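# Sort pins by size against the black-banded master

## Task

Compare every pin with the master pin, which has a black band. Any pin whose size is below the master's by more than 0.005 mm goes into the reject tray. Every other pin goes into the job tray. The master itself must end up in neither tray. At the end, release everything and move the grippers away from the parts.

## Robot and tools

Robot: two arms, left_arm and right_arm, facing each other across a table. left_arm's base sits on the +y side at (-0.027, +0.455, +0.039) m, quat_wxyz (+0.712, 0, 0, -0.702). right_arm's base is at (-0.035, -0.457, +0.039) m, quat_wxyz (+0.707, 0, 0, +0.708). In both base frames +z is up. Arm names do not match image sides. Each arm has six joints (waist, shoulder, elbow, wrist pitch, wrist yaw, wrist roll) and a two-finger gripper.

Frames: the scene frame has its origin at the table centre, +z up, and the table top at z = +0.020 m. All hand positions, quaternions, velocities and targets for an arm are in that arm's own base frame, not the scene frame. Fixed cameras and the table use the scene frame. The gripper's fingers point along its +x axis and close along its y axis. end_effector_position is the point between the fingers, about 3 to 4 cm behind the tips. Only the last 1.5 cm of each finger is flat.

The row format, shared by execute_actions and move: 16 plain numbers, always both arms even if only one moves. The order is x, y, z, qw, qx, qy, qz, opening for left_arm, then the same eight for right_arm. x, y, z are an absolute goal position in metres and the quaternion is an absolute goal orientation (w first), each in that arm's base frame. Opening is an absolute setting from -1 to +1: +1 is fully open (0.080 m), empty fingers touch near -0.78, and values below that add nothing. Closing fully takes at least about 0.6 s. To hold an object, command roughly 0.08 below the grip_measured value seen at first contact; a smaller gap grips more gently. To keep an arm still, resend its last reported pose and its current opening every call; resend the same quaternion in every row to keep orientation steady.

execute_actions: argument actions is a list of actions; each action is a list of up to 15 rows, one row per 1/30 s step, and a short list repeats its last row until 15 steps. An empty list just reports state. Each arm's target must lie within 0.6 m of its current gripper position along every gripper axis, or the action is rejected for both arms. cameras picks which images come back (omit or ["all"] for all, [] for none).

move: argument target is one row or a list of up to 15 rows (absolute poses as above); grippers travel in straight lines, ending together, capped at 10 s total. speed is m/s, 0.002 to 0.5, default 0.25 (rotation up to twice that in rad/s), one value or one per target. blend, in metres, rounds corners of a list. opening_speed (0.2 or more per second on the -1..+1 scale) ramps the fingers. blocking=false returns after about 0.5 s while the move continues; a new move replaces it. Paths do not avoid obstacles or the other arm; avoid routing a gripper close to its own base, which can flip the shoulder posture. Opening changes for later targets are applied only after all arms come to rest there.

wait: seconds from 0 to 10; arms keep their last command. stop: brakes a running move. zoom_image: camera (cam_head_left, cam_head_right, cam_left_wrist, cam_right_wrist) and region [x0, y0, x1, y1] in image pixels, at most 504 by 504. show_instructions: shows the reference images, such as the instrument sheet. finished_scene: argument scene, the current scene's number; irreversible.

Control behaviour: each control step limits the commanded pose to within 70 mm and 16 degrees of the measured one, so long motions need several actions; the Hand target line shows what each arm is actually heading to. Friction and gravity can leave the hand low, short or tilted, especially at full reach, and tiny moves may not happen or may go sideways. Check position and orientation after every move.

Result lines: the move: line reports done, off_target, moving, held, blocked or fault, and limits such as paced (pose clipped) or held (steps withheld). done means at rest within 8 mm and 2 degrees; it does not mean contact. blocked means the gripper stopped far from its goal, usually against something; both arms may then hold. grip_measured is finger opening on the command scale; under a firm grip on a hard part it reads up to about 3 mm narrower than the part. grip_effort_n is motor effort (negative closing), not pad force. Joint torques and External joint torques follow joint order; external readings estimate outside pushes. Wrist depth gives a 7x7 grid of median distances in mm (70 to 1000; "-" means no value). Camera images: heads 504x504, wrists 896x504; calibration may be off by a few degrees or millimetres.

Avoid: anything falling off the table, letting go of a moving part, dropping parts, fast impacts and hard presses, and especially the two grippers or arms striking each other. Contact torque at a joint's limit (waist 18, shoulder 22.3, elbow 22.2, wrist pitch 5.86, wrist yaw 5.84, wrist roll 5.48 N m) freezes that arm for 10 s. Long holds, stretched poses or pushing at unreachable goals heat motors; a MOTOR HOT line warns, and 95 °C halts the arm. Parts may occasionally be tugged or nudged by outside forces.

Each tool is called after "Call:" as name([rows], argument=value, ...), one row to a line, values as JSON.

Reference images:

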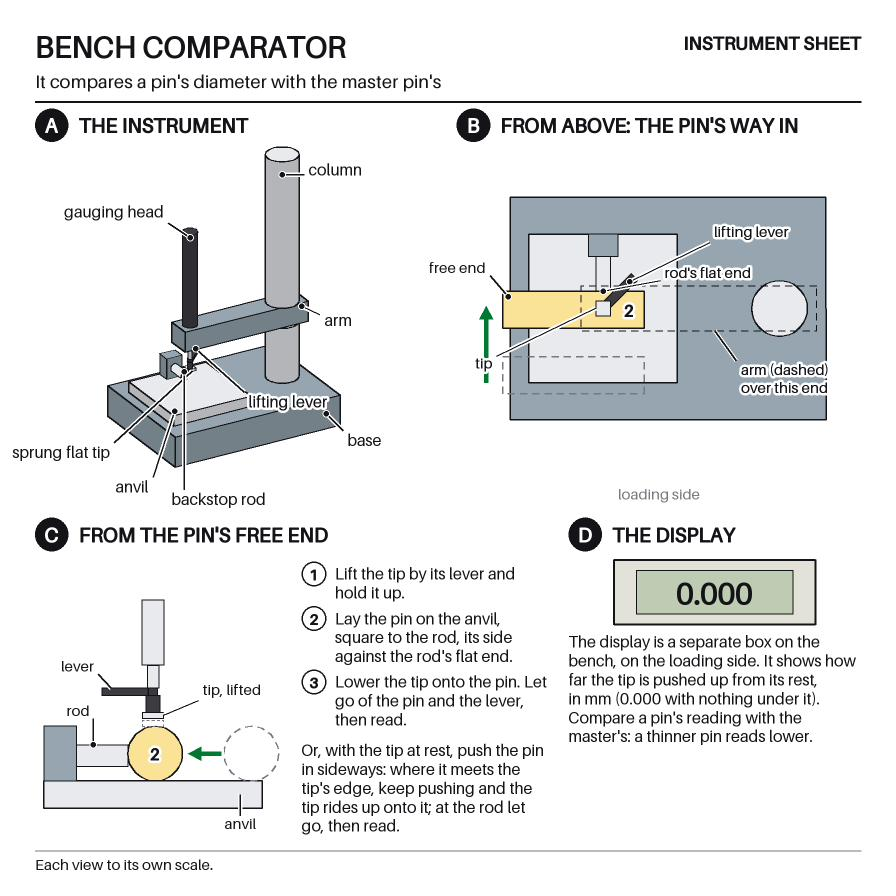

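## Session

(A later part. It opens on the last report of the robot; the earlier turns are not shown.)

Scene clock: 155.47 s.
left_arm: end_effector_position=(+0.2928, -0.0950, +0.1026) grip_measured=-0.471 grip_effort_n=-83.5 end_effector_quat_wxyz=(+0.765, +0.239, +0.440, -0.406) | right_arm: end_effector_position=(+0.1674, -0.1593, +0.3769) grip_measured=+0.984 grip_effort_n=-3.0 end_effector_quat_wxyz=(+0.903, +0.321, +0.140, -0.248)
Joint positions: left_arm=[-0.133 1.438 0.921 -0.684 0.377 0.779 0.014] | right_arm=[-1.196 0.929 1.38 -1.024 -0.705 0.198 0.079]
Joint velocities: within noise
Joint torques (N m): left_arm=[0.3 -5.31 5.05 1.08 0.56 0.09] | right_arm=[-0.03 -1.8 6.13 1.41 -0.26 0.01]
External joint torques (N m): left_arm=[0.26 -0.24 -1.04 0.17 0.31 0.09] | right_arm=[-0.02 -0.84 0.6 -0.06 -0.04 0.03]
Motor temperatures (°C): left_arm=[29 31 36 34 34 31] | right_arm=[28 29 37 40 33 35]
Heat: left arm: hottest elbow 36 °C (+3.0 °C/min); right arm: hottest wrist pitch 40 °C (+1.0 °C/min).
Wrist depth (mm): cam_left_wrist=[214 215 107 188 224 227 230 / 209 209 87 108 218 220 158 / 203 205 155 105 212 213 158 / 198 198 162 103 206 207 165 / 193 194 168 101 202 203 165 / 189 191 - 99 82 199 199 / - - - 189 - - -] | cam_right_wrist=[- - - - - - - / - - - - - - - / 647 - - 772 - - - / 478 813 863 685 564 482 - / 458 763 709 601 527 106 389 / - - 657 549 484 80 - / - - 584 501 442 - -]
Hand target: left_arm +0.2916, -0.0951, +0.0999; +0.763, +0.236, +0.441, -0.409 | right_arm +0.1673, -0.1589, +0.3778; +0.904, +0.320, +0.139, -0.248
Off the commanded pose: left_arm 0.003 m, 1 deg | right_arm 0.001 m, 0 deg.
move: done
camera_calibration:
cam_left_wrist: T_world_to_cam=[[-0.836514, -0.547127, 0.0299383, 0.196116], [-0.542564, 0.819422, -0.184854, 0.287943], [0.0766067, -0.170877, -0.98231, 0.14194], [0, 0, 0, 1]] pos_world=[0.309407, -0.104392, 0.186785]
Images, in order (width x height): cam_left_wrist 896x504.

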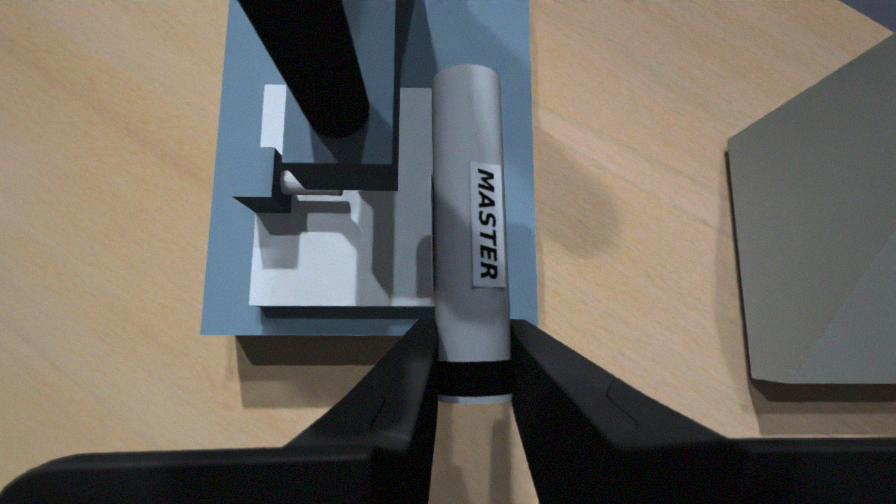

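Call:
move(target=[0.2907, -0.0948, 0.065, 0.7636, 0.2359, 0.4409, -0.4086, -0.52, 0.1673, -0.1589, 0.3778, 0.904, 0.320, 0.139, -0.248, 1], speed=0.06, cameras=["cam_left_wrist"])

Scene clock: 164.00 s.
left_arm: end_effector_position=(+0.2923, -0.0949, +0.0677) grip_measured=-0.471 grip_effort_n=-83.5 end_effector_quat_wxyz=(+0.765, +0.240, +0.440, -0.406) | right_arm: end_effector_position=(+0.1674, -0.1593, +0.3769) grip_measured=+0.984 grip_effort_n=-3.0 end_effector_quat_wxyz=(+0.903, +0.321, +0.140, -0.248)
Joint positions: left_arm=[-0.132 1.488 0.817 -0.53 0.378 0.78 0.014] | right_arm=[-1.196 0.929 1.38 -1.024 -0.705 0.198 0.079]
Joint velocities: within noise
Joint torques (N m): left_arm=[0.29 -5.44 4.71 1.08 0.55 0.09] | right_arm=[-0.03 -1.8 6.14 1.41 -0.26 0.01]
External joint torques (N m): left_arm=[0.27 -0.28 -1.09 0.18 0.3 0.09] | right_arm=[-0.04 -0.78 0.63 -0.03 -0.04 0.03]
Motor temperatures (°C): left_arm=[29 31 36 35 34 31] | right_arm=[28 29 38 40 33 35]
Heat: left arm: hottest elbow 36 °C (+3.0 °C/min); right arm: hottest wrist pitch 40 °C (+1.0 °C/min).
Wrist depth (mm): cam_left_wrist=[177 - - 138 185 187 189 / 172 110 78 133 180 181 157 / 168 137 129 107 174 177 157 / 164 134 127 103 169 172 164 / 160 159 134 101 166 168 157 / 156 158 - 99 82 164 164 / - - - 156 - - -] | cam_right_wrist=[- - - - - - - / - - - - - - - / 650 - 995 793 - - - / 507 837 859 681 560 485 - / 492 525 719 602 532 105 388 / - - 661 550 485 80 - / - - 582 503 439 - -]
Hand target: left_arm +0.2906, -0.0948, +0.0650; +0.763, +0.236, +0.441, -0.409 | right_arm +0.1673, -0.1589, +0.3778; +0.904, +0.320, +0.139, -0.248
Off the commanded pose: left_arm 0.003 m, 1 deg | right_arm 0.001 m, 0 deg.
move: done
camera_calibration:
cam_left_wrist: T_world_to_cam=[[-0.836761, -0.546772, 0.0295014, 0.197016], [-0.542103, 0.819614, -0.185356, 0.281091], [0.0771676, -0.171091, -0.982229, 0.107527], [0, 0, 0, 1]] pos_world=[0.308938, -0.104266, 0.151905]
Images, in order (width x height): cam_left_wrist 896x504.

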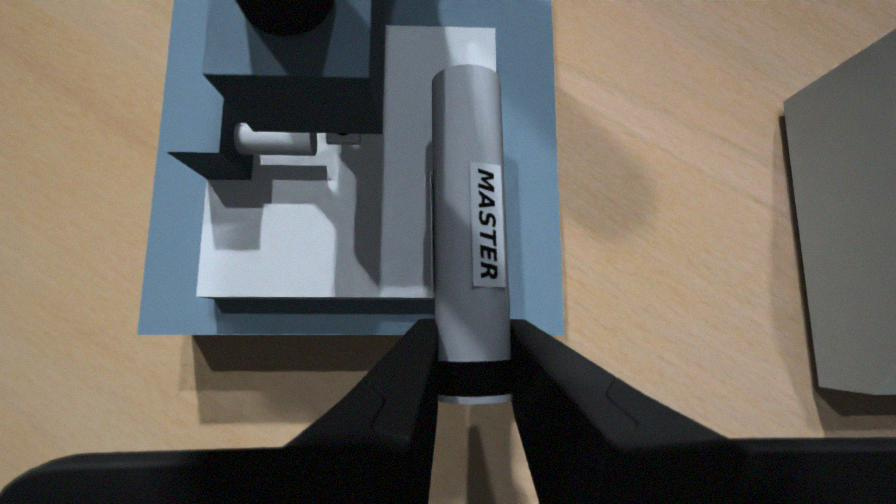

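Call:
move(target=[0.2897, -0.0946, 0.058, 0.7636, 0.2359, 0.4409, -0.4086, -0.52, 0.1673, -0.1589, 0.3778, 0.904, 0.320, 0.139, -0.248, 1], speed=0.03, cameras=["cam_left_wrist"])

Call:
move(target=[0.2897, -0.0946, 0.055, 0.7636, 0.2359, 0.4409, -0.4086, -0.52, 0.1673, -0.1589, 0.3778, 0.904, 0.320, 0.139, -0.248, 1], speed=0.02, cameras=["cam_left_wrist"])

Scene clock: 173.53 s.
left_arm: end_effector_position=(+0.2915, -0.0946, +0.0608) grip_measured=-0.471 grip_effort_n=-83.5 end_effector_quat_wxyz=(+0.765, +0.240, +0.439, -0.405) | right_arm: end_effector_position=(+0.1674, -0.1593, +0.3769) grip_measured=+0.984 grip_effort_n=-3.5 end_effector_quat_wxyz=(+0.903, +0.321, +0.140, -0.248)
Joint positions: left_arm=[-0.132 1.497 0.794 -0.498 0.378 0.78 0.014] | right_arm=[-1.196 0.929 1.38 -1.024 -0.705 0.198 0.079]
Joint velocities: within noise
Joint torques (N m): left_arm=[0.3 -5.4 4.66 1.08 0.55 0.1] | right_arm=[-0.03 -1.79 6.14 1.41 -0.26 0.01]
External joint torques (N m): left_arm=[0.31 -0.22 -1.05 0.18 0.3 0.1] | right_arm=[-0.02 -0.79 0.56 -0.06 -0.04 0.04]
Motor temperatures (°C): left_arm=[29 31 35 35 34 31] | right_arm=[28 29 38 40 33 35]
Heat: left arm: hottest elbow 35 °C (+3.0 °C/min); right arm: hottest wrist pitch 40 °C (+1.0 °C/min).
Wrist depth (mm): cam_left_wrist=[169 - - 131 177 179 181 / 165 103 106 126 171 174 157 / 161 123 123 107 167 170 156 / 157 126 119 103 162 165 164 / 153 126 127 101 159 161 156 / 150 150 - 99 82 157 158 / - - - 150 - - -] | cam_right_wrist=[- - - - - - - / - - - - - - - / 636 - 997 782 - - - / 514 818 854 682 561 486 - / 500 553 713 596 528 105 386 / - - 658 551 480 80 - / - - 585 497 440 - -]
Hand target: left_arm +0.2896, -0.0946, +0.0580; +0.764, +0.236, +0.441, -0.409 | right_arm +0.1673, -0.1589, +0.3778; +0.904, +0.320, +0.139, -0.248
Off the commanded pose: left_arm 0.003 m, 1 deg | right_arm 0.001 m, 0 deg.
move: done
camera_calibration:
cam_left_wrist: T_world_to_cam=[[-0.836564, -0.54709, 0.0292125, 0.196542], [-0.542345, 0.819398, -0.185602, 0.27921], [0.0776043, -0.171111, -0.982191, 0.100727], [0, 0, 0, 1]] pos_world=[0.308031, -0.104023, 0.145014]
Images, in order (width x height): cam_left_wrist 896x504.

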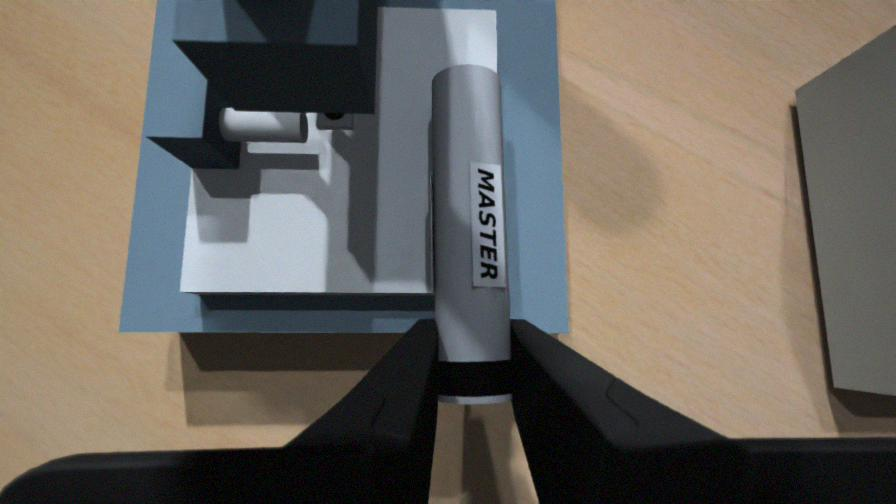

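Scene clock: 174.27 s.
left_arm: end_effector_position=(+0.2918, -0.0948, +0.0585) grip_measured=-0.471 grip_effort_n=-83.5 end_effector_quat_wxyz=(+0.765, +0.240, +0.438, -0.406) | right_arm: end_effector_position=(+0.1674, -0.1593, +0.3769) grip_measured=+0.984 grip_effort_n=-3.5 end_effector_quat_wxyz=(+0.903, +0.321, +0.140, -0.248)
Joint positions: left_arm=[-0.132 1.502 0.788 -0.484 0.379 0.78 0.014] | right_arm=[-1.196 0.929 1.38 -1.024 -0.705 0.198 0.079]
Joint velocities: within noise
Joint torques (N m): left_arm=[0.28 -5.24 4.54 1.09 0.52 0.09] | right_arm=[-0.04 -1.79 6.14 1.41 -0.26 0.01]
External joint torques (N m): left_arm=[0.29 -0.03 -1.23 0.17 0.26 0.09] | right_arm=[-0.05 -0.86 0.69 -0.03 -0.04 0.03]
Motor temperatures (°C): left_arm=[29 31 35 35 34 31] | right_arm=[28 29 38 40 33 35]
Heat: left arm: hottest elbow 35 °C (+3.0 °C/min); right arm: hottest wrist pitch 40 °C (+1.0 °C/min).
Wrist depth (mm): cam_left_wrist=[- - - 129 174 177 179 / 163 101 109 124 169 172 157 / 160 120 120 107 165 168 157 / 155 125 118 103 160 163 162 / 151 124 125 101 156 159 158 / 147 149 - 99 82 155 156 / - - - 148 - - -] | cam_right_wrist=[- - - - - - - / - - - - - - - / 637 - - 776 - - - / 510 813 854 684 558 482 - / 500 549 709 605 523 105 385 / - - 652 551 484 80 - / - - 584 501 440 - -]
Hand target: left_arm +0.2897, -0.0947, +0.0550; +0.764, +0.236, +0.441, -0.409 | right_arm +0.1673, -0.1589, +0.3778; +0.904, +0.320, +0.139, -0.248
Off the commanded pose: left_arm 0.004 m, 1 deg | right_arm 0.001 m, 0 deg.
move: done
camera_calibration:
cam_left_wrist: T_world_to_cam=[[-0.836852, -0.546703, 0.028174, 0.196975], [-0.541607, 0.81937, -0.187869, 0.279055], [0.0796234, -0.172477, -0.98179, 0.0976266], [0, 0, 0, 1]] pos_world=[0.308204, -0.104124, 0.142725]
Images, in order (width x height): cam_left_wrist 896x504.

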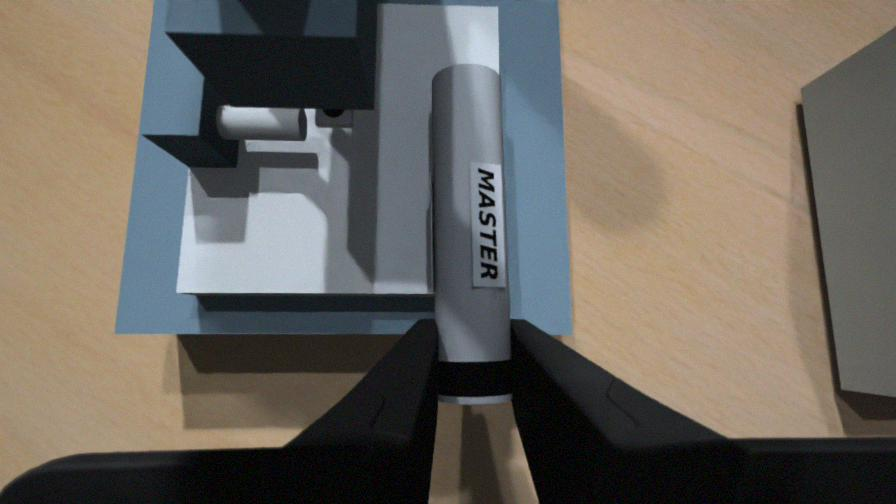

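Call:
move(target=[0.3047, -0.0846, 0.0570, 0.7636, 0.2359, 0.4409, -0.4086, -0.52, 0.1673, -0.1589, 0.3778, 0.904, 0.320, 0.139, -0.248, 1], speed=0.04)

Scene clock: 181.73 s.
left_arm: end_effector_position=(+0.3012, -0.0876, +0.0578) grip_measured=-0.471 grip_effort_n=-83.5 end_effector_quat_wxyz=(+0.763, +0.236, +0.439, -0.413) | right_arm: end_effector_position=(+0.1674, -0.1593, +0.3769) grip_measured=+0.984 grip_effort_n=-3.0 end_effector_quat_wxyz=(+0.903, +0.321, +0.140, -0.248)
Joint positions: left_arm=[-0.092 1.548 0.83 -0.506 0.406 0.826 0.014] | right_arm=[-1.196 0.929 1.38 -1.024 -0.705 0.198 0.079]
Joint velocities: within noise
Joint torques (N m): left_arm=[0.76 -4.8 6.61 0.77 0.14 0.08] | right_arm=[-0.03 -1.79 6.15 1.41 -0.26 0.01]
External joint torques (N m): left_arm=[0.75 0.73 0.9 -0.11 -0.14 0.08] | right_arm=[-0.03 -0.93 0.74 -0.01 -0.05 0.03]
Motor temperatures (°C): left_arm=[29 31 34 36 34 31] | right_arm=[28 29 38 40 33 35]
Heat: left arm: hottest wrist pitch 36 °C (+3.0 °C/min); right arm: hottest wrist pitch 40 °C (+1.0 °C/min).
Wrist depth (mm): cam_left_wrist=[167 167 - 130 175 179 182 / 162 102 109 108 139 174 173 / 158 128 120 106 135 169 169 / 154 126 117 103 131 164 164 / 150 149 124 101 128 160 161 / 146 148 - 99 82 156 157 / - - - 147 - - -] | cam_right_wrist=[- - - - - - - / - - - - - - - / 641 - 985 778 - - - / 502 806 864 681 561 480 - / 498 494 717 595 534 105 389 / - - 648 553 487 80 - / - - 585 503 440 - -]
Hand target: left_arm +0.3046, -0.0846, +0.0570; +0.764, +0.236, +0.441, -0.409 | right_arm +0.1673, -0.1589, +0.3778; +0.904, +0.320, +0.139, -0.248
Off the commanded pose: left_arm 0.005 m, 1 deg | right_arm 0.001 m, 0 deg.
move: done
camera_calibration:
cam_left_wrist: T_world_to_cam=[[-0.841732, -0.538319, 0.0412324, 0.210272], [-0.535481, 0.822667, -0.190996, 0.276674], [0.0688963, -0.182847, -0.980724, 0.0997328], [0, 0, 0, 1]] pos_world=[0.318276, -0.0961813, 0.141984]

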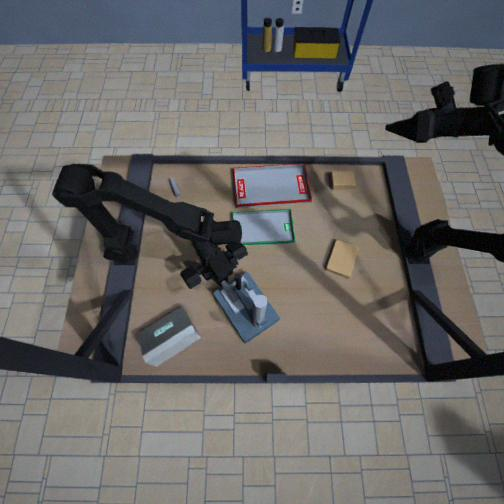

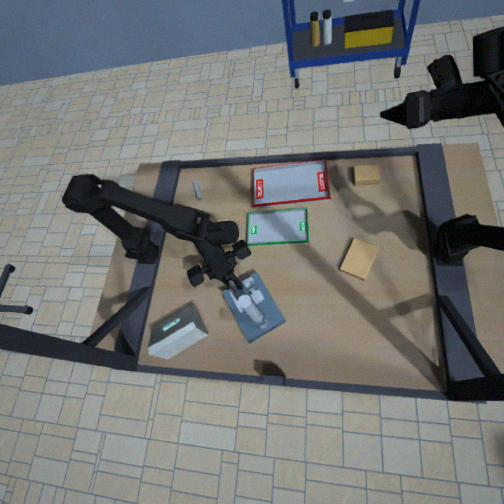

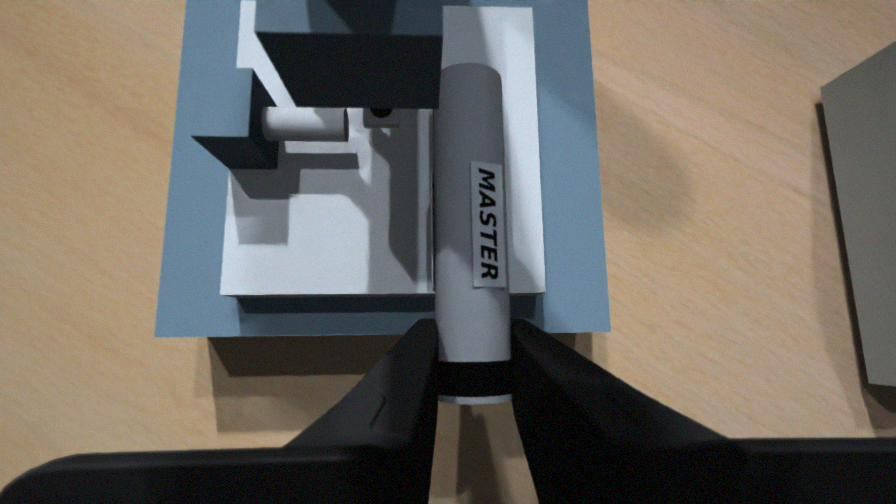

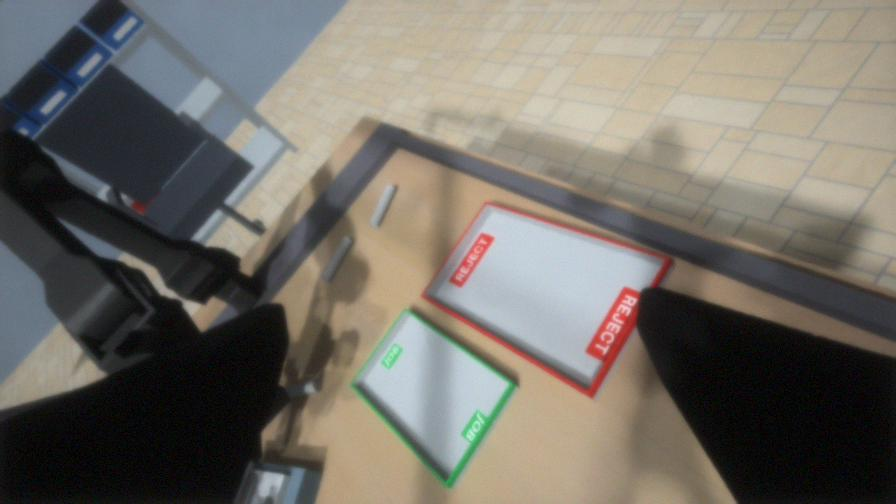

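Call:
move(target=[0.3180, -0.0757, 0.0575, 0.7636, 0.2359, 0.4409, -0.4086, -0.52, 0.1673, -0.1589, 0.3778, 0.904, 0.320, 0.139, -0.248, 1], speed=0.03, cameras=["cam_left_wrist", "cam_head_left"])

Call:
zoom_image(camera="cam_head_left", region=[130, 290, 220, 380])

Scene clock: 186.90 s.
left_arm: end_effector_position=(+0.3120, -0.0804, +0.0581) grip_measured=-0.471 grip_effort_n=-83.5 end_effector_quat_wxyz=(+0.761, +0.234, +0.440, -0.416) | right_arm: end_effector_position=(+0.1674, -0.1593, +0.3769) grip_measured=+0.984 grip_effort_n=-3.5 end_effector_quat_wxyz=(+0.903, +0.321, +0.140, -0.248)
Joint positions: left_arm=[-0.059 1.595 0.88 -0.531 0.423 0.863 0.014] | right_arm=[-1.196 0.929 1.38 -1.024 -0.705 0.198 0.079]
Joint velocities: within noise
Joint torques (N m): left_arm=[1.02 -4.85 7.05 1.13 -0.04 0.07] | right_arm=[-0.03 -1.79 6.14 1.41 -0.26 0.01]
External joint torques (N m): left_arm=[1.02 0.91 1.47 0.31 -0.33 0.07] | right_arm=[-0.04 -0.83 0.64 -0.04 -0.04 0.03]
Motor temperatures (°C): left_arm=[29 31 35 36 34 31] | right_arm=[28 29 38 40 33 35]
Heat: left arm: hottest wrist pitch 36 °C (+3.0 °C/min); right arm: hottest wrist pitch 40 °C (+1.0 °C/min).
Wrist depth (mm): cam_left_wrist=[166 167 - - 144 180 184 / 161 162 102 106 127 175 176 / 156 158 119 106 125 170 171 / 153 153 117 103 130 165 167 / 148 149 124 101 128 161 163 / 145 147 - 99 82 157 159 / - - - 147 - - -] | cam_right_wrist=[- - - - - - - / - - - - - - - / 635 - 984 790 - - - / 497 771 857 682 563 484 - / - 492 719 598 532 106 386 / - - 631 544 480 80 - / - - 587 501 440 - -]
Hand target: left_arm +0.3179, -0.0757, +0.0576; +0.764, +0.236, +0.441, -0.409 | right_arm +0.1673, -0.1589, +0.3778; +0.904, +0.320, +0.139, -0.248
Off the commanded pose: left_arm 0.008 m, 1 deg | right_arm 0.001 m, 0 deg.
move: done
camera_calibration:
cam_left_wrist: T_world_to_cam=[[-0.844156, -0.533824, 0.0493189, 0.223882], [-0.53259, 0.824571, -0.19087, 0.275836], [0.061224, -0.187391, -0.980376, 0.102581], [0, 0, 0, 1]] pos_world=[0.329618, -0.0887098, 0.142175]
Images, in order (width x height): cam_head_left 504x504, cam_left_wrist 896x504.

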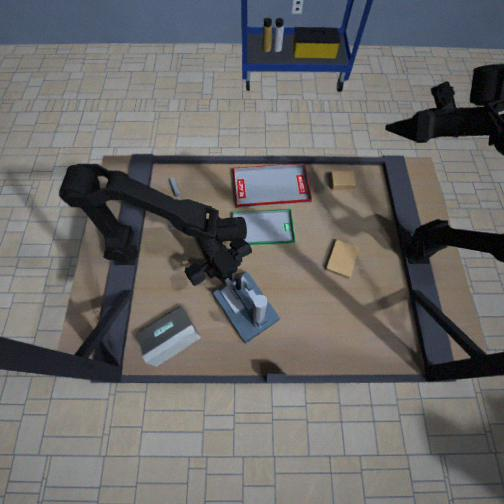

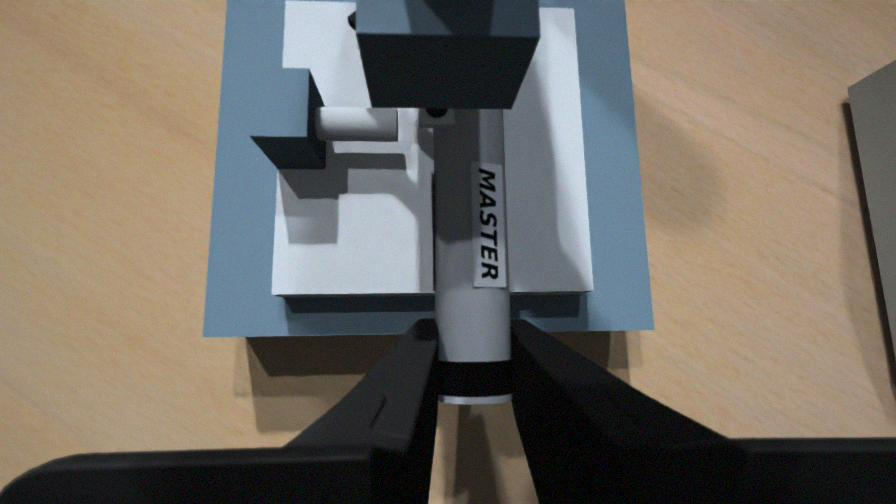

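Scaled by 5.600 from the camera's 504x504 image, which has a finer 720x720 frame.

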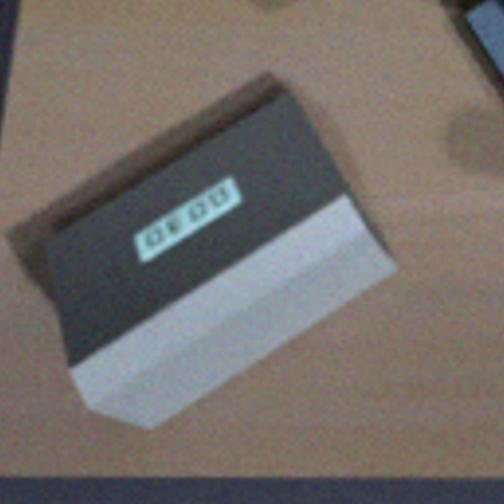

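Call:
move(target=[0.3255, -0.0707, 0.0575, 0.7636, 0.2359, 0.4409, -0.4086, -0.52, 0.1673, -0.1589, 0.3778, 0.904, 0.320, 0.139, -0.248, 1], speed=0.03, cameras=["cam_left_wrist", "cam_head_left"])

Call:
zoom_image(camera="cam_head_left", region=[150, 315, 180, 340])

Scene clock: 191.73 s.
left_arm: end_effector_position=(+0.3197, -0.0759, +0.0582) grip_measured=-0.471 grip_effort_n=-83.5 end_effector_quat_wxyz=(+0.761, +0.234, +0.439, -0.417) | right_arm: end_effector_position=(+0.1674, -0.1593, +0.3769) grip_measured=+0.984 grip_effort_n=-3.5 end_effector_quat_wxyz=(+0.903, +0.321, +0.140, -0.248)
Joint positions: left_arm=[-0.041 1.624 0.912 -0.541 0.43 0.883 0.014] | right_arm=[-1.196 0.929 1.38 -1.024 -0.705 0.198 0.079]
Joint velocities: within noise
Joint torques (N m): left_arm=[1.09 -5.15 6.93 1.06 -0.04 0.09] | right_arm=[-0.03 -1.79 6.14 1.41 -0.26 0.01]
External joint torques (N m): left_arm=[1.12 0.88 1.31 0.24 -0.33 0.08] | right_arm=[-0.03 -0.81 0.59 -0.06 -0.04 0.03]
Motor temperatures (°C): left_arm=[29 31 35 36 34 31] | right_arm=[28 29 38 40 33 35]
Heat: left arm: hottest wrist pitch 36 °C (+2.0 °C/min); right arm: hottest wrist pitch 40 °C (+1.0 °C/min).
Wrist depth (mm): cam_left_wrist=[166 167 136 - - 180 183 / 161 163 103 108 126 175 177 / 157 159 120 106 124 169 172 / 153 154 118 103 121 165 167 / 148 150 124 101 128 160 163 / 145 147 - 99 82 157 159 / - - - 147 - - -] | cam_right_wrist=[- - - - - - - / - - - - - - - / 638 - 989 778 - - - / 483 777 865 683 559 485 - / - 479 715 599 529 105 387 / - - 631 557 488 80 - / - - 581 503 442 - -]
Hand target: left_arm +0.3253, -0.0707, +0.0575; +0.764, +0.236, +0.441, -0.409 | right_arm +0.1673, -0.1589, +0.3778; +0.904, +0.320, +0.139, -0.248
Off the commanded pose: left_arm 0.008 m, 1 deg | right_arm 0.001 m, 0 deg.
move: done
camera_calibration:
cam_left_wrist: T_world_to_cam=[[-0.844807, -0.53286, 0.0485819, 0.233137], [-0.531473, 0.825149, -0.191483, 0.27598], [0.0619465, -0.187586, -0.980293, 0.102811], [0, 0, 0, 1]] pos_world=[0.337263, -0.0842095, 0.142304]
Images, in order (width x height): cam_head_left 504x504, cam_left_wrist 896x504.

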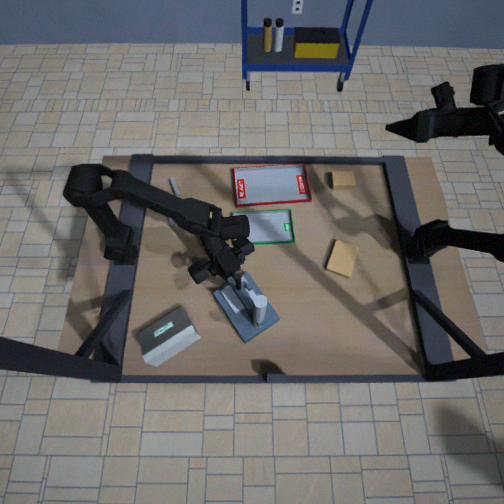

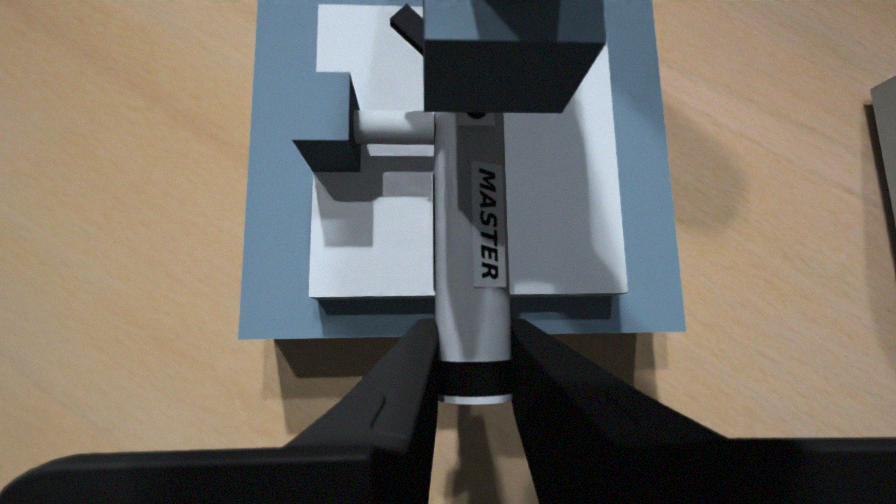

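Scaled by 16.800 from the camera's 504x504 image, which has a finer 720x720 frame.

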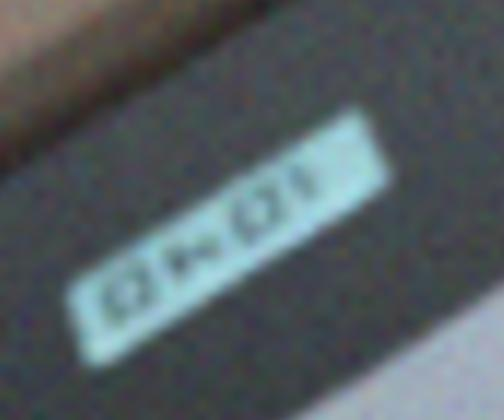

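Call:
move(target=[0.3280, -0.0690, 0.0575, 0.7636, 0.2359, 0.4409, -0.4086, -0.52, 0.1673, -0.1589, 0.3778, 0.904, 0.320, 0.139, -0.248, 1], speed=0.03, cameras=["cam_left_wrist"])

Scene clock: 201.10 s.
left_arm: end_effector_position=(+0.3204, -0.0755, +0.0582) grip_measured=-0.471 grip_effort_n=-83.5 end_effector_quat_wxyz=(+0.759, +0.233, +0.440, -0.420) | right_arm: end_effector_position=(+0.1674, -0.1593, +0.3769) grip_measured=+0.984 grip_effort_n=-3.0 end_effector_quat_wxyz=(+0.903, +0.321, +0.140, -0.248)
Joint positions: left_arm=[-0.037 1.631 0.92 -0.549 0.436 0.891 0.014] | right_arm=[-1.196 0.929 1.38 -1.024 -0.705 0.198 0.079]
Joint velocities: within noise
Joint torques (N m): left_arm=[1.33 -5 7.25 1.36 -0.2 0.02] | right_arm=[-0.03 -1.79 6.14 1.41 -0.26 0.01]
External joint torques (N m): left_arm=[1.37 1.04 1.71 0.58 -0.5 0.02] | right_arm=[-0.02 -0.86 0.65 -0.04 -0.04 0.03]
Motor temperatures (°C): left_arm=[29 31 35 36 34 31] | right_arm=[28 29 38 40 33 35]
Heat: left arm: hottest wrist pitch 36 °C (+2.0 °C/min); right arm: hottest wrist pitch 40 °C (+0.0 °C/min).
Wrist depth (mm): cam_left_wrist=[165 167 136 - - 181 185 / 161 162 103 108 126 176 178 / 156 158 120 106 124 170 173 / 152 154 118 103 121 165 169 / 148 150 123 101 128 161 164 / 144 146 - 99 82 157 159 / - - - 147 - - -] | cam_right_wrist=[- - - - - - - / - - - - - - - / 638 - - 767 - - - / 487 763 863 683 557 485 - / - 471 714 599 528 105 387 / - - 638 554 480 80 - / - - 582 496 441 - -]
Hand target: left_arm +0.3278, -0.0690, +0.0576; +0.764, +0.236, +0.441, -0.409 | right_arm +0.1673, -0.1589, +0.3778; +0.904, +0.320, +0.139, -0.248
Off the commanded pose: left_arm 0.010 m, 1 deg | right_arm 0.001 m, 0 deg.
move: off_target (left_arm)
camera_calibration:
cam_left_wrist: T_world_to_cam=[[-0.847106, -0.528621, 0.0545028, 0.234564], [-0.528406, 0.826942, -0.192235, 0.275248], [0.0565486, -0.191643, -0.979834, 0.104199], [0, 0, 0, 1]] pos_world=[0.338252, -0.0836495, 0.142225]
Images, in order (width x height): cam_left_wrist 896x504.

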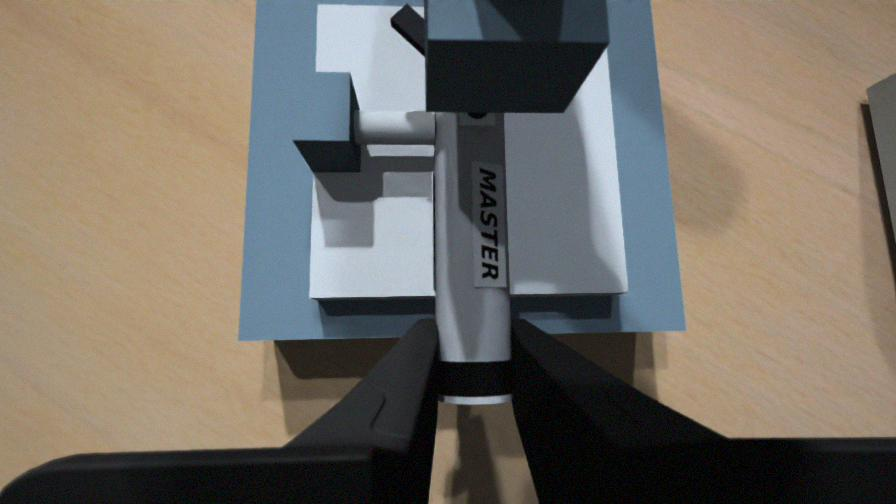

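Call:
move([
  [0.3250, -0.0712, 0.0582, 0.7636, 0.2359, 0.4409, -0.4086, -0.52, 0.1673, -0.1589, 0.3778, 0.904, 0.320, 0.139, -0.248, 1],
  [0.3250, -0.0712, 0.0582, 0.7636, 0.2359, 0.4409, -0.4086, 0.1, 0.1673, -0.1589, 0.3778, 0.904, 0.320, 0.139, -0.248, 1],
], speed=0.03, opening_speed=0.5, cameras=["cam_left_wrist"])

Scene clock: 206.90 s.
left_arm: end_effector_position=(+0.3227, -0.0728, +0.0580) grip_measured=+0.096 grip_effort_n=14.7 end_effector_quat_wxyz=(+0.762, +0.235, +0.440, -0.412) | right_arm: end_effector_position=(+0.1674, -0.1593, +0.3769) grip_measured=+0.984 grip_effort_n=-3.5 end_effector_quat_wxyz=(+0.903, +0.321, +0.140, -0.248)
Joint positions: left_arm=[-0.033 1.631 0.92 -0.54 0.424 0.885 0.039] | right_arm=[-1.196 0.929 1.38 -1.024 -0.705 0.198 0.079]
Joint velocities: within noise
Joint torques (N m): left_arm=[0.27 -6.43 6.06 0.86 0.12 -0.05] | right_arm=[-0.04 -1.8 6.14 1.41 -0.26 0.01]
External joint torques (N m): left_arm=[0.25 -0.38 0.45 0.04 -0.17 -0.05] | right_arm=[-0.03 -0.85 0.64 -0.04 -0.04 0.03]
Motor temperatures (°C): left_arm=[29 31 35 36 34 31] | right_arm=[28 29 38 40 33 35]
Heat: left arm: hottest wrist pitch 36 °C (+2.0 °C/min); right arm: hottest wrist pitch 40 °C (+0.0 °C/min).
Wrist depth (mm): cam_left_wrist=[165 167 128 - - 177 181 / 161 162 103 110 125 173 176 / 156 158 127 119 123 167 171 / 152 154 124 109 120 163 166 / 148 150 123 104 127 158 162 / 144 147 81 150 90 156 157 / - - - 147 147 - -] | cam_right_wrist=[- - - - - - - / - - - - - - - / 638 - - 791 - - - / 484 755 863 693 560 488 - / - 476 716 604 529 105 386 / - - 636 545 484 80 - / - - 577 500 440 - -]
Hand target: left_arm +0.3249, -0.0711, +0.0582; +0.764, +0.236, +0.441, -0.409 | right_arm +0.1673, -0.1589, +0.3778; +0.904, +0.320, +0.139, -0.248
Off the commanded pose: left_arm 0.003 m, 0 deg | right_arm 0.001 m, 0 deg.
move: done
camera_calibration:
cam_left_wrist: T_world_to_cam=[[-0.840819, -0.539567, 0.0434923, 0.23584], [-0.537298, 0.822108, -0.188281, 0.276462], [0.0658345, -0.181678, -0.981152, 0.102279], [0, 0, 0, 1]] pos_world=[0.340107, -0.0814483, 0.142146]
Images, in order (width x height): cam_left_wrist 896x504.

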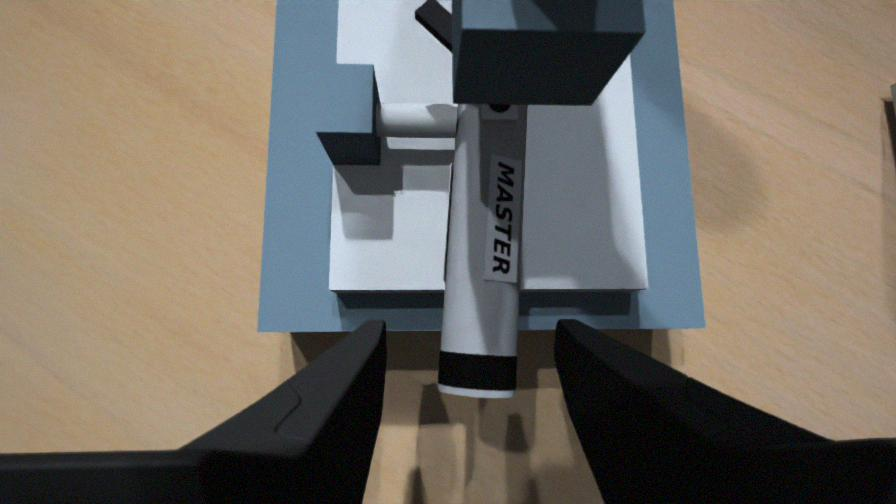

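Call:
move([
  [0.314, -0.0546, 0.093, 0.7636, 0.2359, 0.4409, -0.4086, 0.1, 0.1673, -0.1589, 0.3778, 0.904, 0.320, 0.139, -0.248, 1],
  [0.25, -0.09, 0.16, 0.7636, 0.2359, 0.4409, -0.4086, 0.1, 0.1673, -0.1589, 0.3778, 0.904, 0.320, 0.139, -0.248, 1],
  [0.22, -0.13, 0.16, 0.7636, 0.2359, 0.4409, -0.4086, 0.1, 0.1673, -0.1589, 0.3778, 0.904, 0.320, 0.139, -0.248, 1],
], speed=[0.05, 0.15, 0.15], blend=[0.0, 0.02, 0.0], cameras=["cam_left_wrist"])

Scene clock: 217.03 s.
left_arm: end_effector_position=(+0.2222, -0.1306, +0.1625) grip_measured=+0.097 grip_effort_n=14.7 end_effector_quat_wxyz=(+0.764, +0.235, +0.439, -0.410) | right_arm: end_effector_position=(+0.1674, -0.1593, +0.3769) grip_measured=+0.984 grip_effort_n=-3.0 end_effector_quat_wxyz=(+0.903, +0.321, +0.140, -0.248)
Joint positions: left_arm=[-0.358 1.147 0.944 -0.927 0.301 0.558 0.039] | right_arm=[-1.196 0.929 1.38 -1.024 -0.705 0.198 0.079]
Joint velocities: within noise
Joint torques (N m): left_arm=[-0.35 -4.55 4.82 1.07 0.01 -0.06] | right_arm=[-0.03 -1.79 6.14 1.41 -0.26 0.01]
External joint torques (N m): left_arm=[-0.34 -1.32 -1.57 0.04 -0.19 -0.07] | right_arm=[-0.03 -0.78 0.61 -0.04 -0.04 0.03]
Motor temperatures (°C): left_arm=[29 32 35 36 34 31] | right_arm=[28 29 38 40 33 35]
Heat: left arm: hottest wrist pitch 36 °C (+2.0 °C/min); right arm: hottest wrist pitch 40 °C (+0.0 °C/min).
Wrist depth (mm): cam_left_wrist=[281 174 255 292 297 - - / 167 172 249 283 180 169 171 / 262 172 239 275 187 182 184 / 257 219 233 268 205 201 205 / 251 227 229 261 215 228 251 / 246 249 80 253 89 262 260 / - - - 247 91 - -] | cam_right_wrist=[- - - - - - - / - - - - - - - / 700 - - 776 - - - / - 780 858 684 562 483 - / 515 801 713 601 530 105 387 / - - 658 550 480 80 - / - - 583 499 439 - -]
Hand target: left_arm +0.2201, -0.1300, +0.1600; +0.764, +0.236, +0.441, -0.409 | right_arm +0.1673, -0.1589, +0.3778; +0.904, +0.320, +0.139, -0.248
Off the commanded pose: left_arm 0.003 m, 0 deg | right_arm 0.001 m, 0 deg.
move: done
camera_calibration:
cam_left_wrist: T_world_to_cam=[[-0.837913, -0.544317, 0.0402529, 0.114795], [-0.54112, 0.818821, -0.191625, 0.290619], [0.071345, -0.182347, -0.980642, 0.199472], [0, 0, 0, 1]] pos_world=[0.239217, -0.139107, 0.24668]
Images, in order (width x height): cam_left_wrist 896x504.

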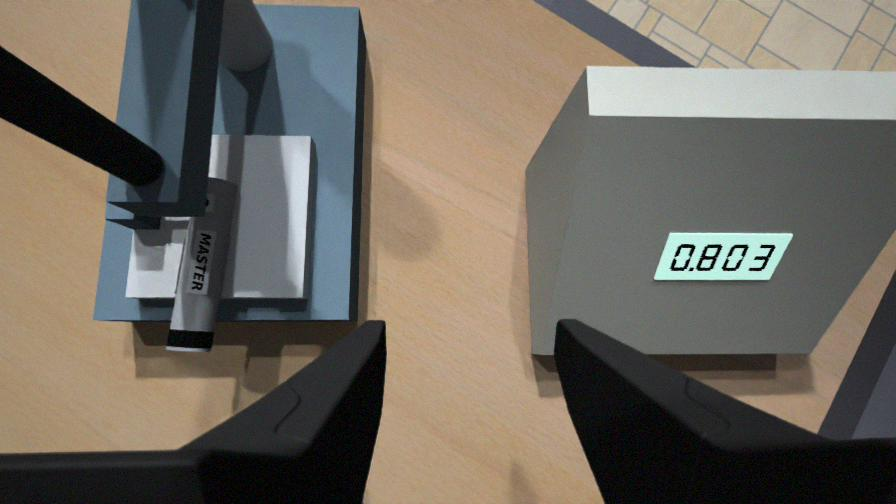

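Call:
zoom_image(camera="cam_left_wrist", region=[640, 210, 820, 300])

Call:
zoom_image(camera="cam_left_wrist", region=[80, 100, 340, 360])

Scaled by 2.800 from the camera's 896x504 image, which has a finer 1280x720 frame.

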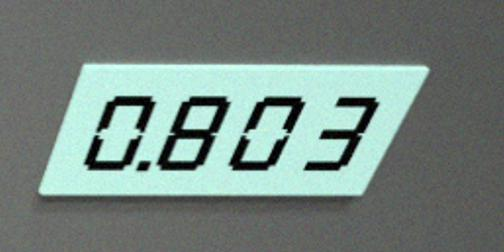

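Scaled by 1.938 from the camera's 896x504 image, which has a finer 1280x720 frame.

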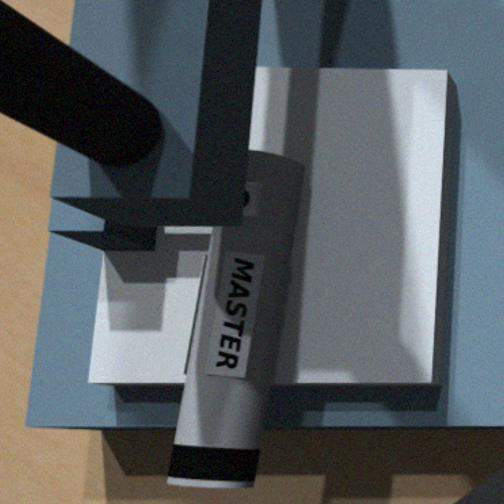

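Call:
move([
  [0.25, -0.09, 0.16, 0.7636, 0.2359, 0.4409, -0.4086, 0.1, 0.1673, -0.1589, 0.3778, 0.904, 0.320, 0.139, -0.248, 1],
  [0.312, -0.056, 0.093, 0.7636, 0.2359, 0.4409, -0.4086, 0.1, 0.1673, -0.1589, 0.3778, 0.904, 0.320, 0.139, -0.248, 1],
  [0.3220, -0.0725, 0.0582, 0.7636, 0.2359, 0.4409, -0.4086, 0.1, 0.1673, -0.1589, 0.3778, 0.904, 0.320, 0.139, -0.248, 1],
], speed=[0.15, 0.1, 0.04], blend=[0.02, 0.0, 0.0], cameras=["cam_left_wrist"])

Scene clock: 233.13 s.
left_arm: end_effector_position=(+0.3252, -0.0721, +0.0641) grip_measured=+0.097 grip_effort_n=14.2 end_effector_quat_wxyz=(+0.768, +0.238, +0.433, -0.408) | right_arm: end_effector_position=(+0.1674, -0.1593, +0.3769) grip_measured=+0.984 grip_effort_n=-3.0 end_effector_quat_wxyz=(+0.903, +0.321, +0.140, -0.248)
Joint positions: left_arm=[-0.032 1.615 0.923 -0.538 0.423 0.88 0.039] | right_arm=[-1.196 0.929 1.38 -1.024 -0.705 0.198 0.079]
Joint velocities: within noise
Joint torques (N m): left_arm=[-0.33 -5.84 4.31 0.9 0.11 -0.06] | right_arm=[-0.03 -1.79 6.15 1.41 -0.26 0.01]
External joint torques (N m): left_arm=[-0.34 0.21 -1.42 0.04 -0.17 -0.06] | right_arm=[-0.04 -0.86 0.66 -0.04 -0.04 0.03]
Motor temperatures (°C): left_arm=[29 32 35 35 34 31] | right_arm=[28 29 38 41 33 35]
Heat: left arm: hottest elbow 35 °C (+0.0 °C/min); right arm: hottest wrist pitch 41 °C (+1.0 °C/min).
Wrist depth (mm): cam_left_wrist=[176 177 146 - - 184 187 / 170 172 133 116 85 178 181 / 166 167 136 119 129 173 176 / 161 162 132 123 125 167 171 / 157 158 130 108 123 163 166 / 153 154 80 155 90 160 161 / - - - 153 152 - -] | cam_right_wrist=[- - - - - - - / - - - - - - - / 642 - - 777 - - - / 487 774 870 682 558 479 - / - 481 715 602 526 106 386 / - - 631 553 485 80 - / - - 577 500 441 - -]
Hand target: left_arm +0.3219, -0.0725, +0.0582; +0.763, +0.236, +0.441, -0.409 | right_arm +0.1673, -0.1589, +0.3778; +0.904, +0.320, +0.139, -0.248
Off the commanded pose: left_arm 0.007 m, 1 deg | right_arm 0.001 m, 0 deg.
move: done
camera_calibration:
cam_left_wrist: T_world_to_cam=[[-0.838112, -0.544829, 0.0270077, 0.23776], [-0.538571, 0.818588, -0.199639, 0.279289], [0.0866611, -0.181865, -0.979497, 0.10131], [0, 0, 0, 1]] pos_world=[0.340907, -0.080659, 0.148568]
Images, in order (width x height): cam_left_wrist 896x504.

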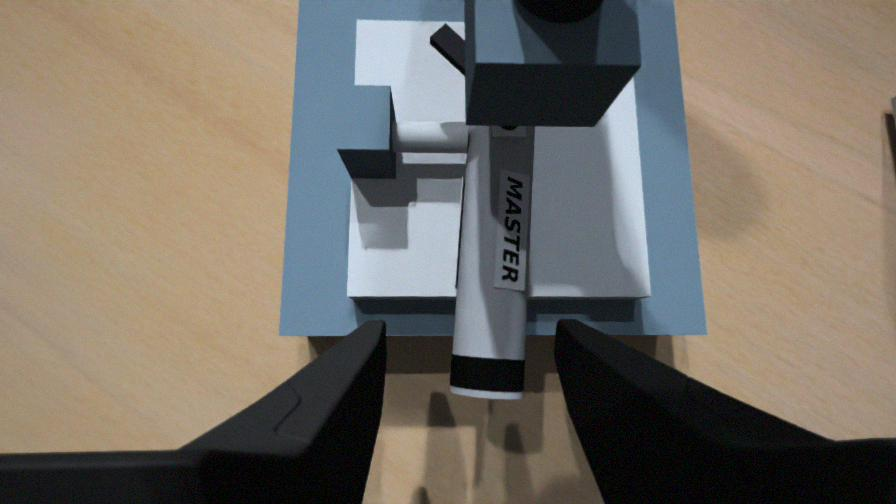

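Call:
move(target=[0.3165, -0.0735, 0.0535, 0.7636, 0.2359, 0.4409, -0.4086, 0.1, 0.1673, -0.1589, 0.3778, 0.904, 0.320, 0.139, -0.248, 1], speed=0.04, cameras=["cam_left_wrist"])

Scene clock: 237.13 s.
left_arm: end_effector_position=(+0.3195, -0.0731, +0.0561) grip_measured=+0.097 grip_effort_n=14.2 end_effector_quat_wxyz=(+0.766, +0.236, +0.437, -0.409) | right_arm: end_effector_position=(+0.1674, -0.1593, +0.3769) grip_measured=+0.984 grip_effort_n=-3.0 end_effector_quat_wxyz=(+0.903, +0.321, +0.140, -0.248)
Joint positions: left_arm=[-0.036 1.615 0.891 -0.514 0.422 0.876 0.039] | right_arm=[-1.196 0.929 1.38 -1.024 -0.705 0.198 0.079]
Joint velocities: within noise
Joint torques (N m): left_arm=[-0.33 -7.1 4.19 0.92 0.11 -0.05] | right_arm=[-0.02 -1.79 6.14 1.41 -0.26 0.01]
External joint torques (N m): left_arm=[-0.34 -1.15 -1.42 0.07 -0.17 -0.05] | right_arm=[-0.04 -0.79 0.6 -0.05 -0.03 0.03]
Motor temperatures (°C): left_arm=[29 32 34 35 34 31] | right_arm=[28 29 38 41 33 35]
Heat: left arm: hottest wrist pitch 35 °C (-1.0 °C/min); right arm: hottest wrist pitch 41 °C (+1.0 °C/min).
Wrist depth (mm): cam_left_wrist=[165 166 135 - - 175 178 / 160 162 107 109 124 170 173 / 156 157 127 104 121 165 168 / 152 153 116 101 117 160 163 / 148 149 122 100 125 156 159 / 144 146 80 148 90 154 154 / - - - 146 145 - -] | cam_right_wrist=[- - - - - - - / - - - - - - - / 640 - 985 763 - - - / 490 755 860 690 559 485 - / - 481 714 598 530 106 386 / - - 629 549 488 80 - / - - 579 500 438 - -]
Hand target: left_arm +0.3165, -0.0735, +0.0535; +0.764, +0.236, +0.441, -0.409 | right_arm +0.1673, -0.1589, +0.3778; +0.904, +0.320, +0.139, -0.248
Off the commanded pose: left_arm 0.004 m, 0 deg | right_arm 0.001 m, 0 deg.
move: done
camera_calibration:
cam_left_wrist: T_world_to_cam=[[-0.83771, -0.544934, 0.0359018, 0.232013], [-0.540767, 0.818533, -0.19384, 0.275813], [0.0762435, -0.181796, -0.980376, 0.0971193], [0, 0, 0, 1]] pos_world=[0.336106, -0.0816739, 0.140347]
Images, in order (width x height): cam_left_wrist 896x504.

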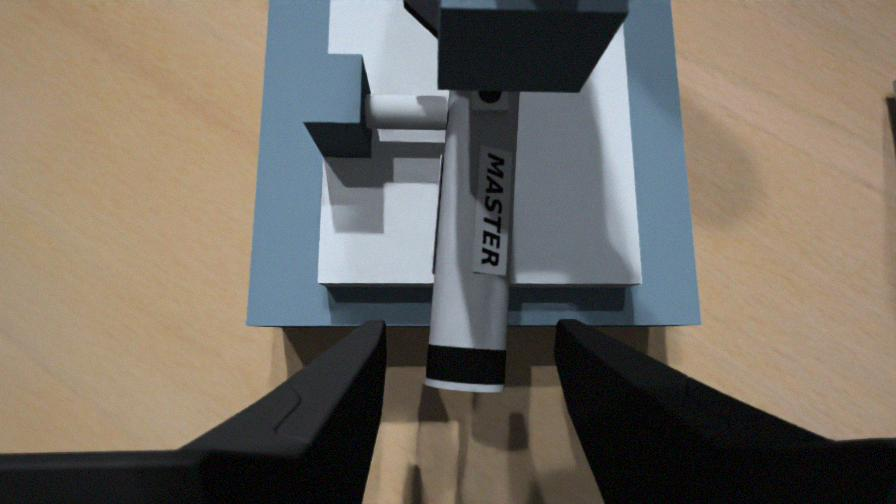

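Call:
move(target=[0.3165, -0.0735, 0.0540, 0.7636, 0.2359, 0.4409, -0.4086, -0.48, 0.1673, -0.1589, 0.3778, 0.904, 0.320, 0.139, -0.248, 1], speed=0.04, opening_speed=0.4, cameras=["cam_left_wrist"])

Scene clock: 242.13 s.
left_arm: end_effector_position=(+0.3192, -0.0731, +0.0559) grip_measured=-0.464 grip_effort_n=-83.5 end_effector_quat_wxyz=(+0.765, +0.236, +0.438, -0.408) | right_arm: end_effector_position=(+0.1674, -0.1593, +0.3769) grip_measured=+0.984 grip_effort_n=-3.0 end_effector_quat_wxyz=(+0.903, +0.321, +0.140, -0.248)
Joint positions: left_arm=[-0.036 1.615 0.89 -0.514 0.42 0.876 0.014] | right_arm=[-1.196 0.929 1.38 -1.024 -0.705 0.198 0.079]
Joint velocities: within noise
Joint torques (N m): left_arm=[-0.31 -7.18 4.36 0.82 0.16 -0.05] | right_arm=[-0.03 -1.79 6.14 1.41 -0.26 0.01]
External joint torques (N m): left_arm=[-0.32 -1.22 -1.29 -0.03 -0.12 -0.05] | right_arm=[-0.04 -0.72 0.56 -0.05 -0.03 0.03]
Motor temperatures (°C): left_arm=[29 33 34 35 34 31] | right_arm=[28 29 38 41 33 35]
Heat: left arm: hottest wrist pitch 35 °C (-1.0 °C/min); right arm: hottest wrist pitch 41 °C (+1.0 °C/min).
Wrist depth (mm): cam_left_wrist=[165 166 134 - - 176 178 / 161 162 107 109 124 170 173 / 156 158 127 104 121 165 168 / 152 153 116 102 118 160 163 / 148 149 123 100 125 156 159 / 144 146 - 148 81 153 154 / - - - 145 - - -] | cam_right_wrist=[- - - - - - - / - - - - - - - / 633 - 995 778 - - - / 488 758 848 682 559 484 - / - 482 721 597 525 106 387 / - - 633 548 485 80 - / - - 577 500 442 - -]
Hand target: left_arm +0.3165, -0.0735, +0.0540; +0.764, +0.236, +0.441, -0.409 | right_arm +0.1673, -0.1589, +0.3778; +0.904, +0.320, +0.139, -0.248
Off the commanded pose: left_arm 0.003 m, 0 deg | right_arm 0.001 m, 0 deg.
move: done
camera_calibration:
cam_left_wrist: T_world_to_cam=[[-0.837621, -0.545085, 0.035696, 0.231843], [-0.541, 0.818754, -0.192254, 0.275581], [0.0755683, -0.180347, -0.980696, 0.0973614], [0, 0, 0, 1]] pos_world=[0.335929, -0.0817003, 0.140188]
Images, in order (width x height): cam_left_wrist 896x504.

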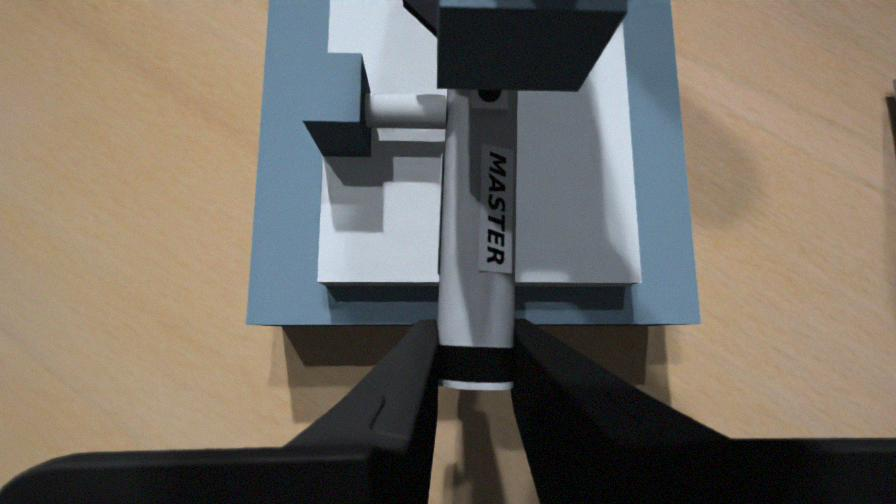

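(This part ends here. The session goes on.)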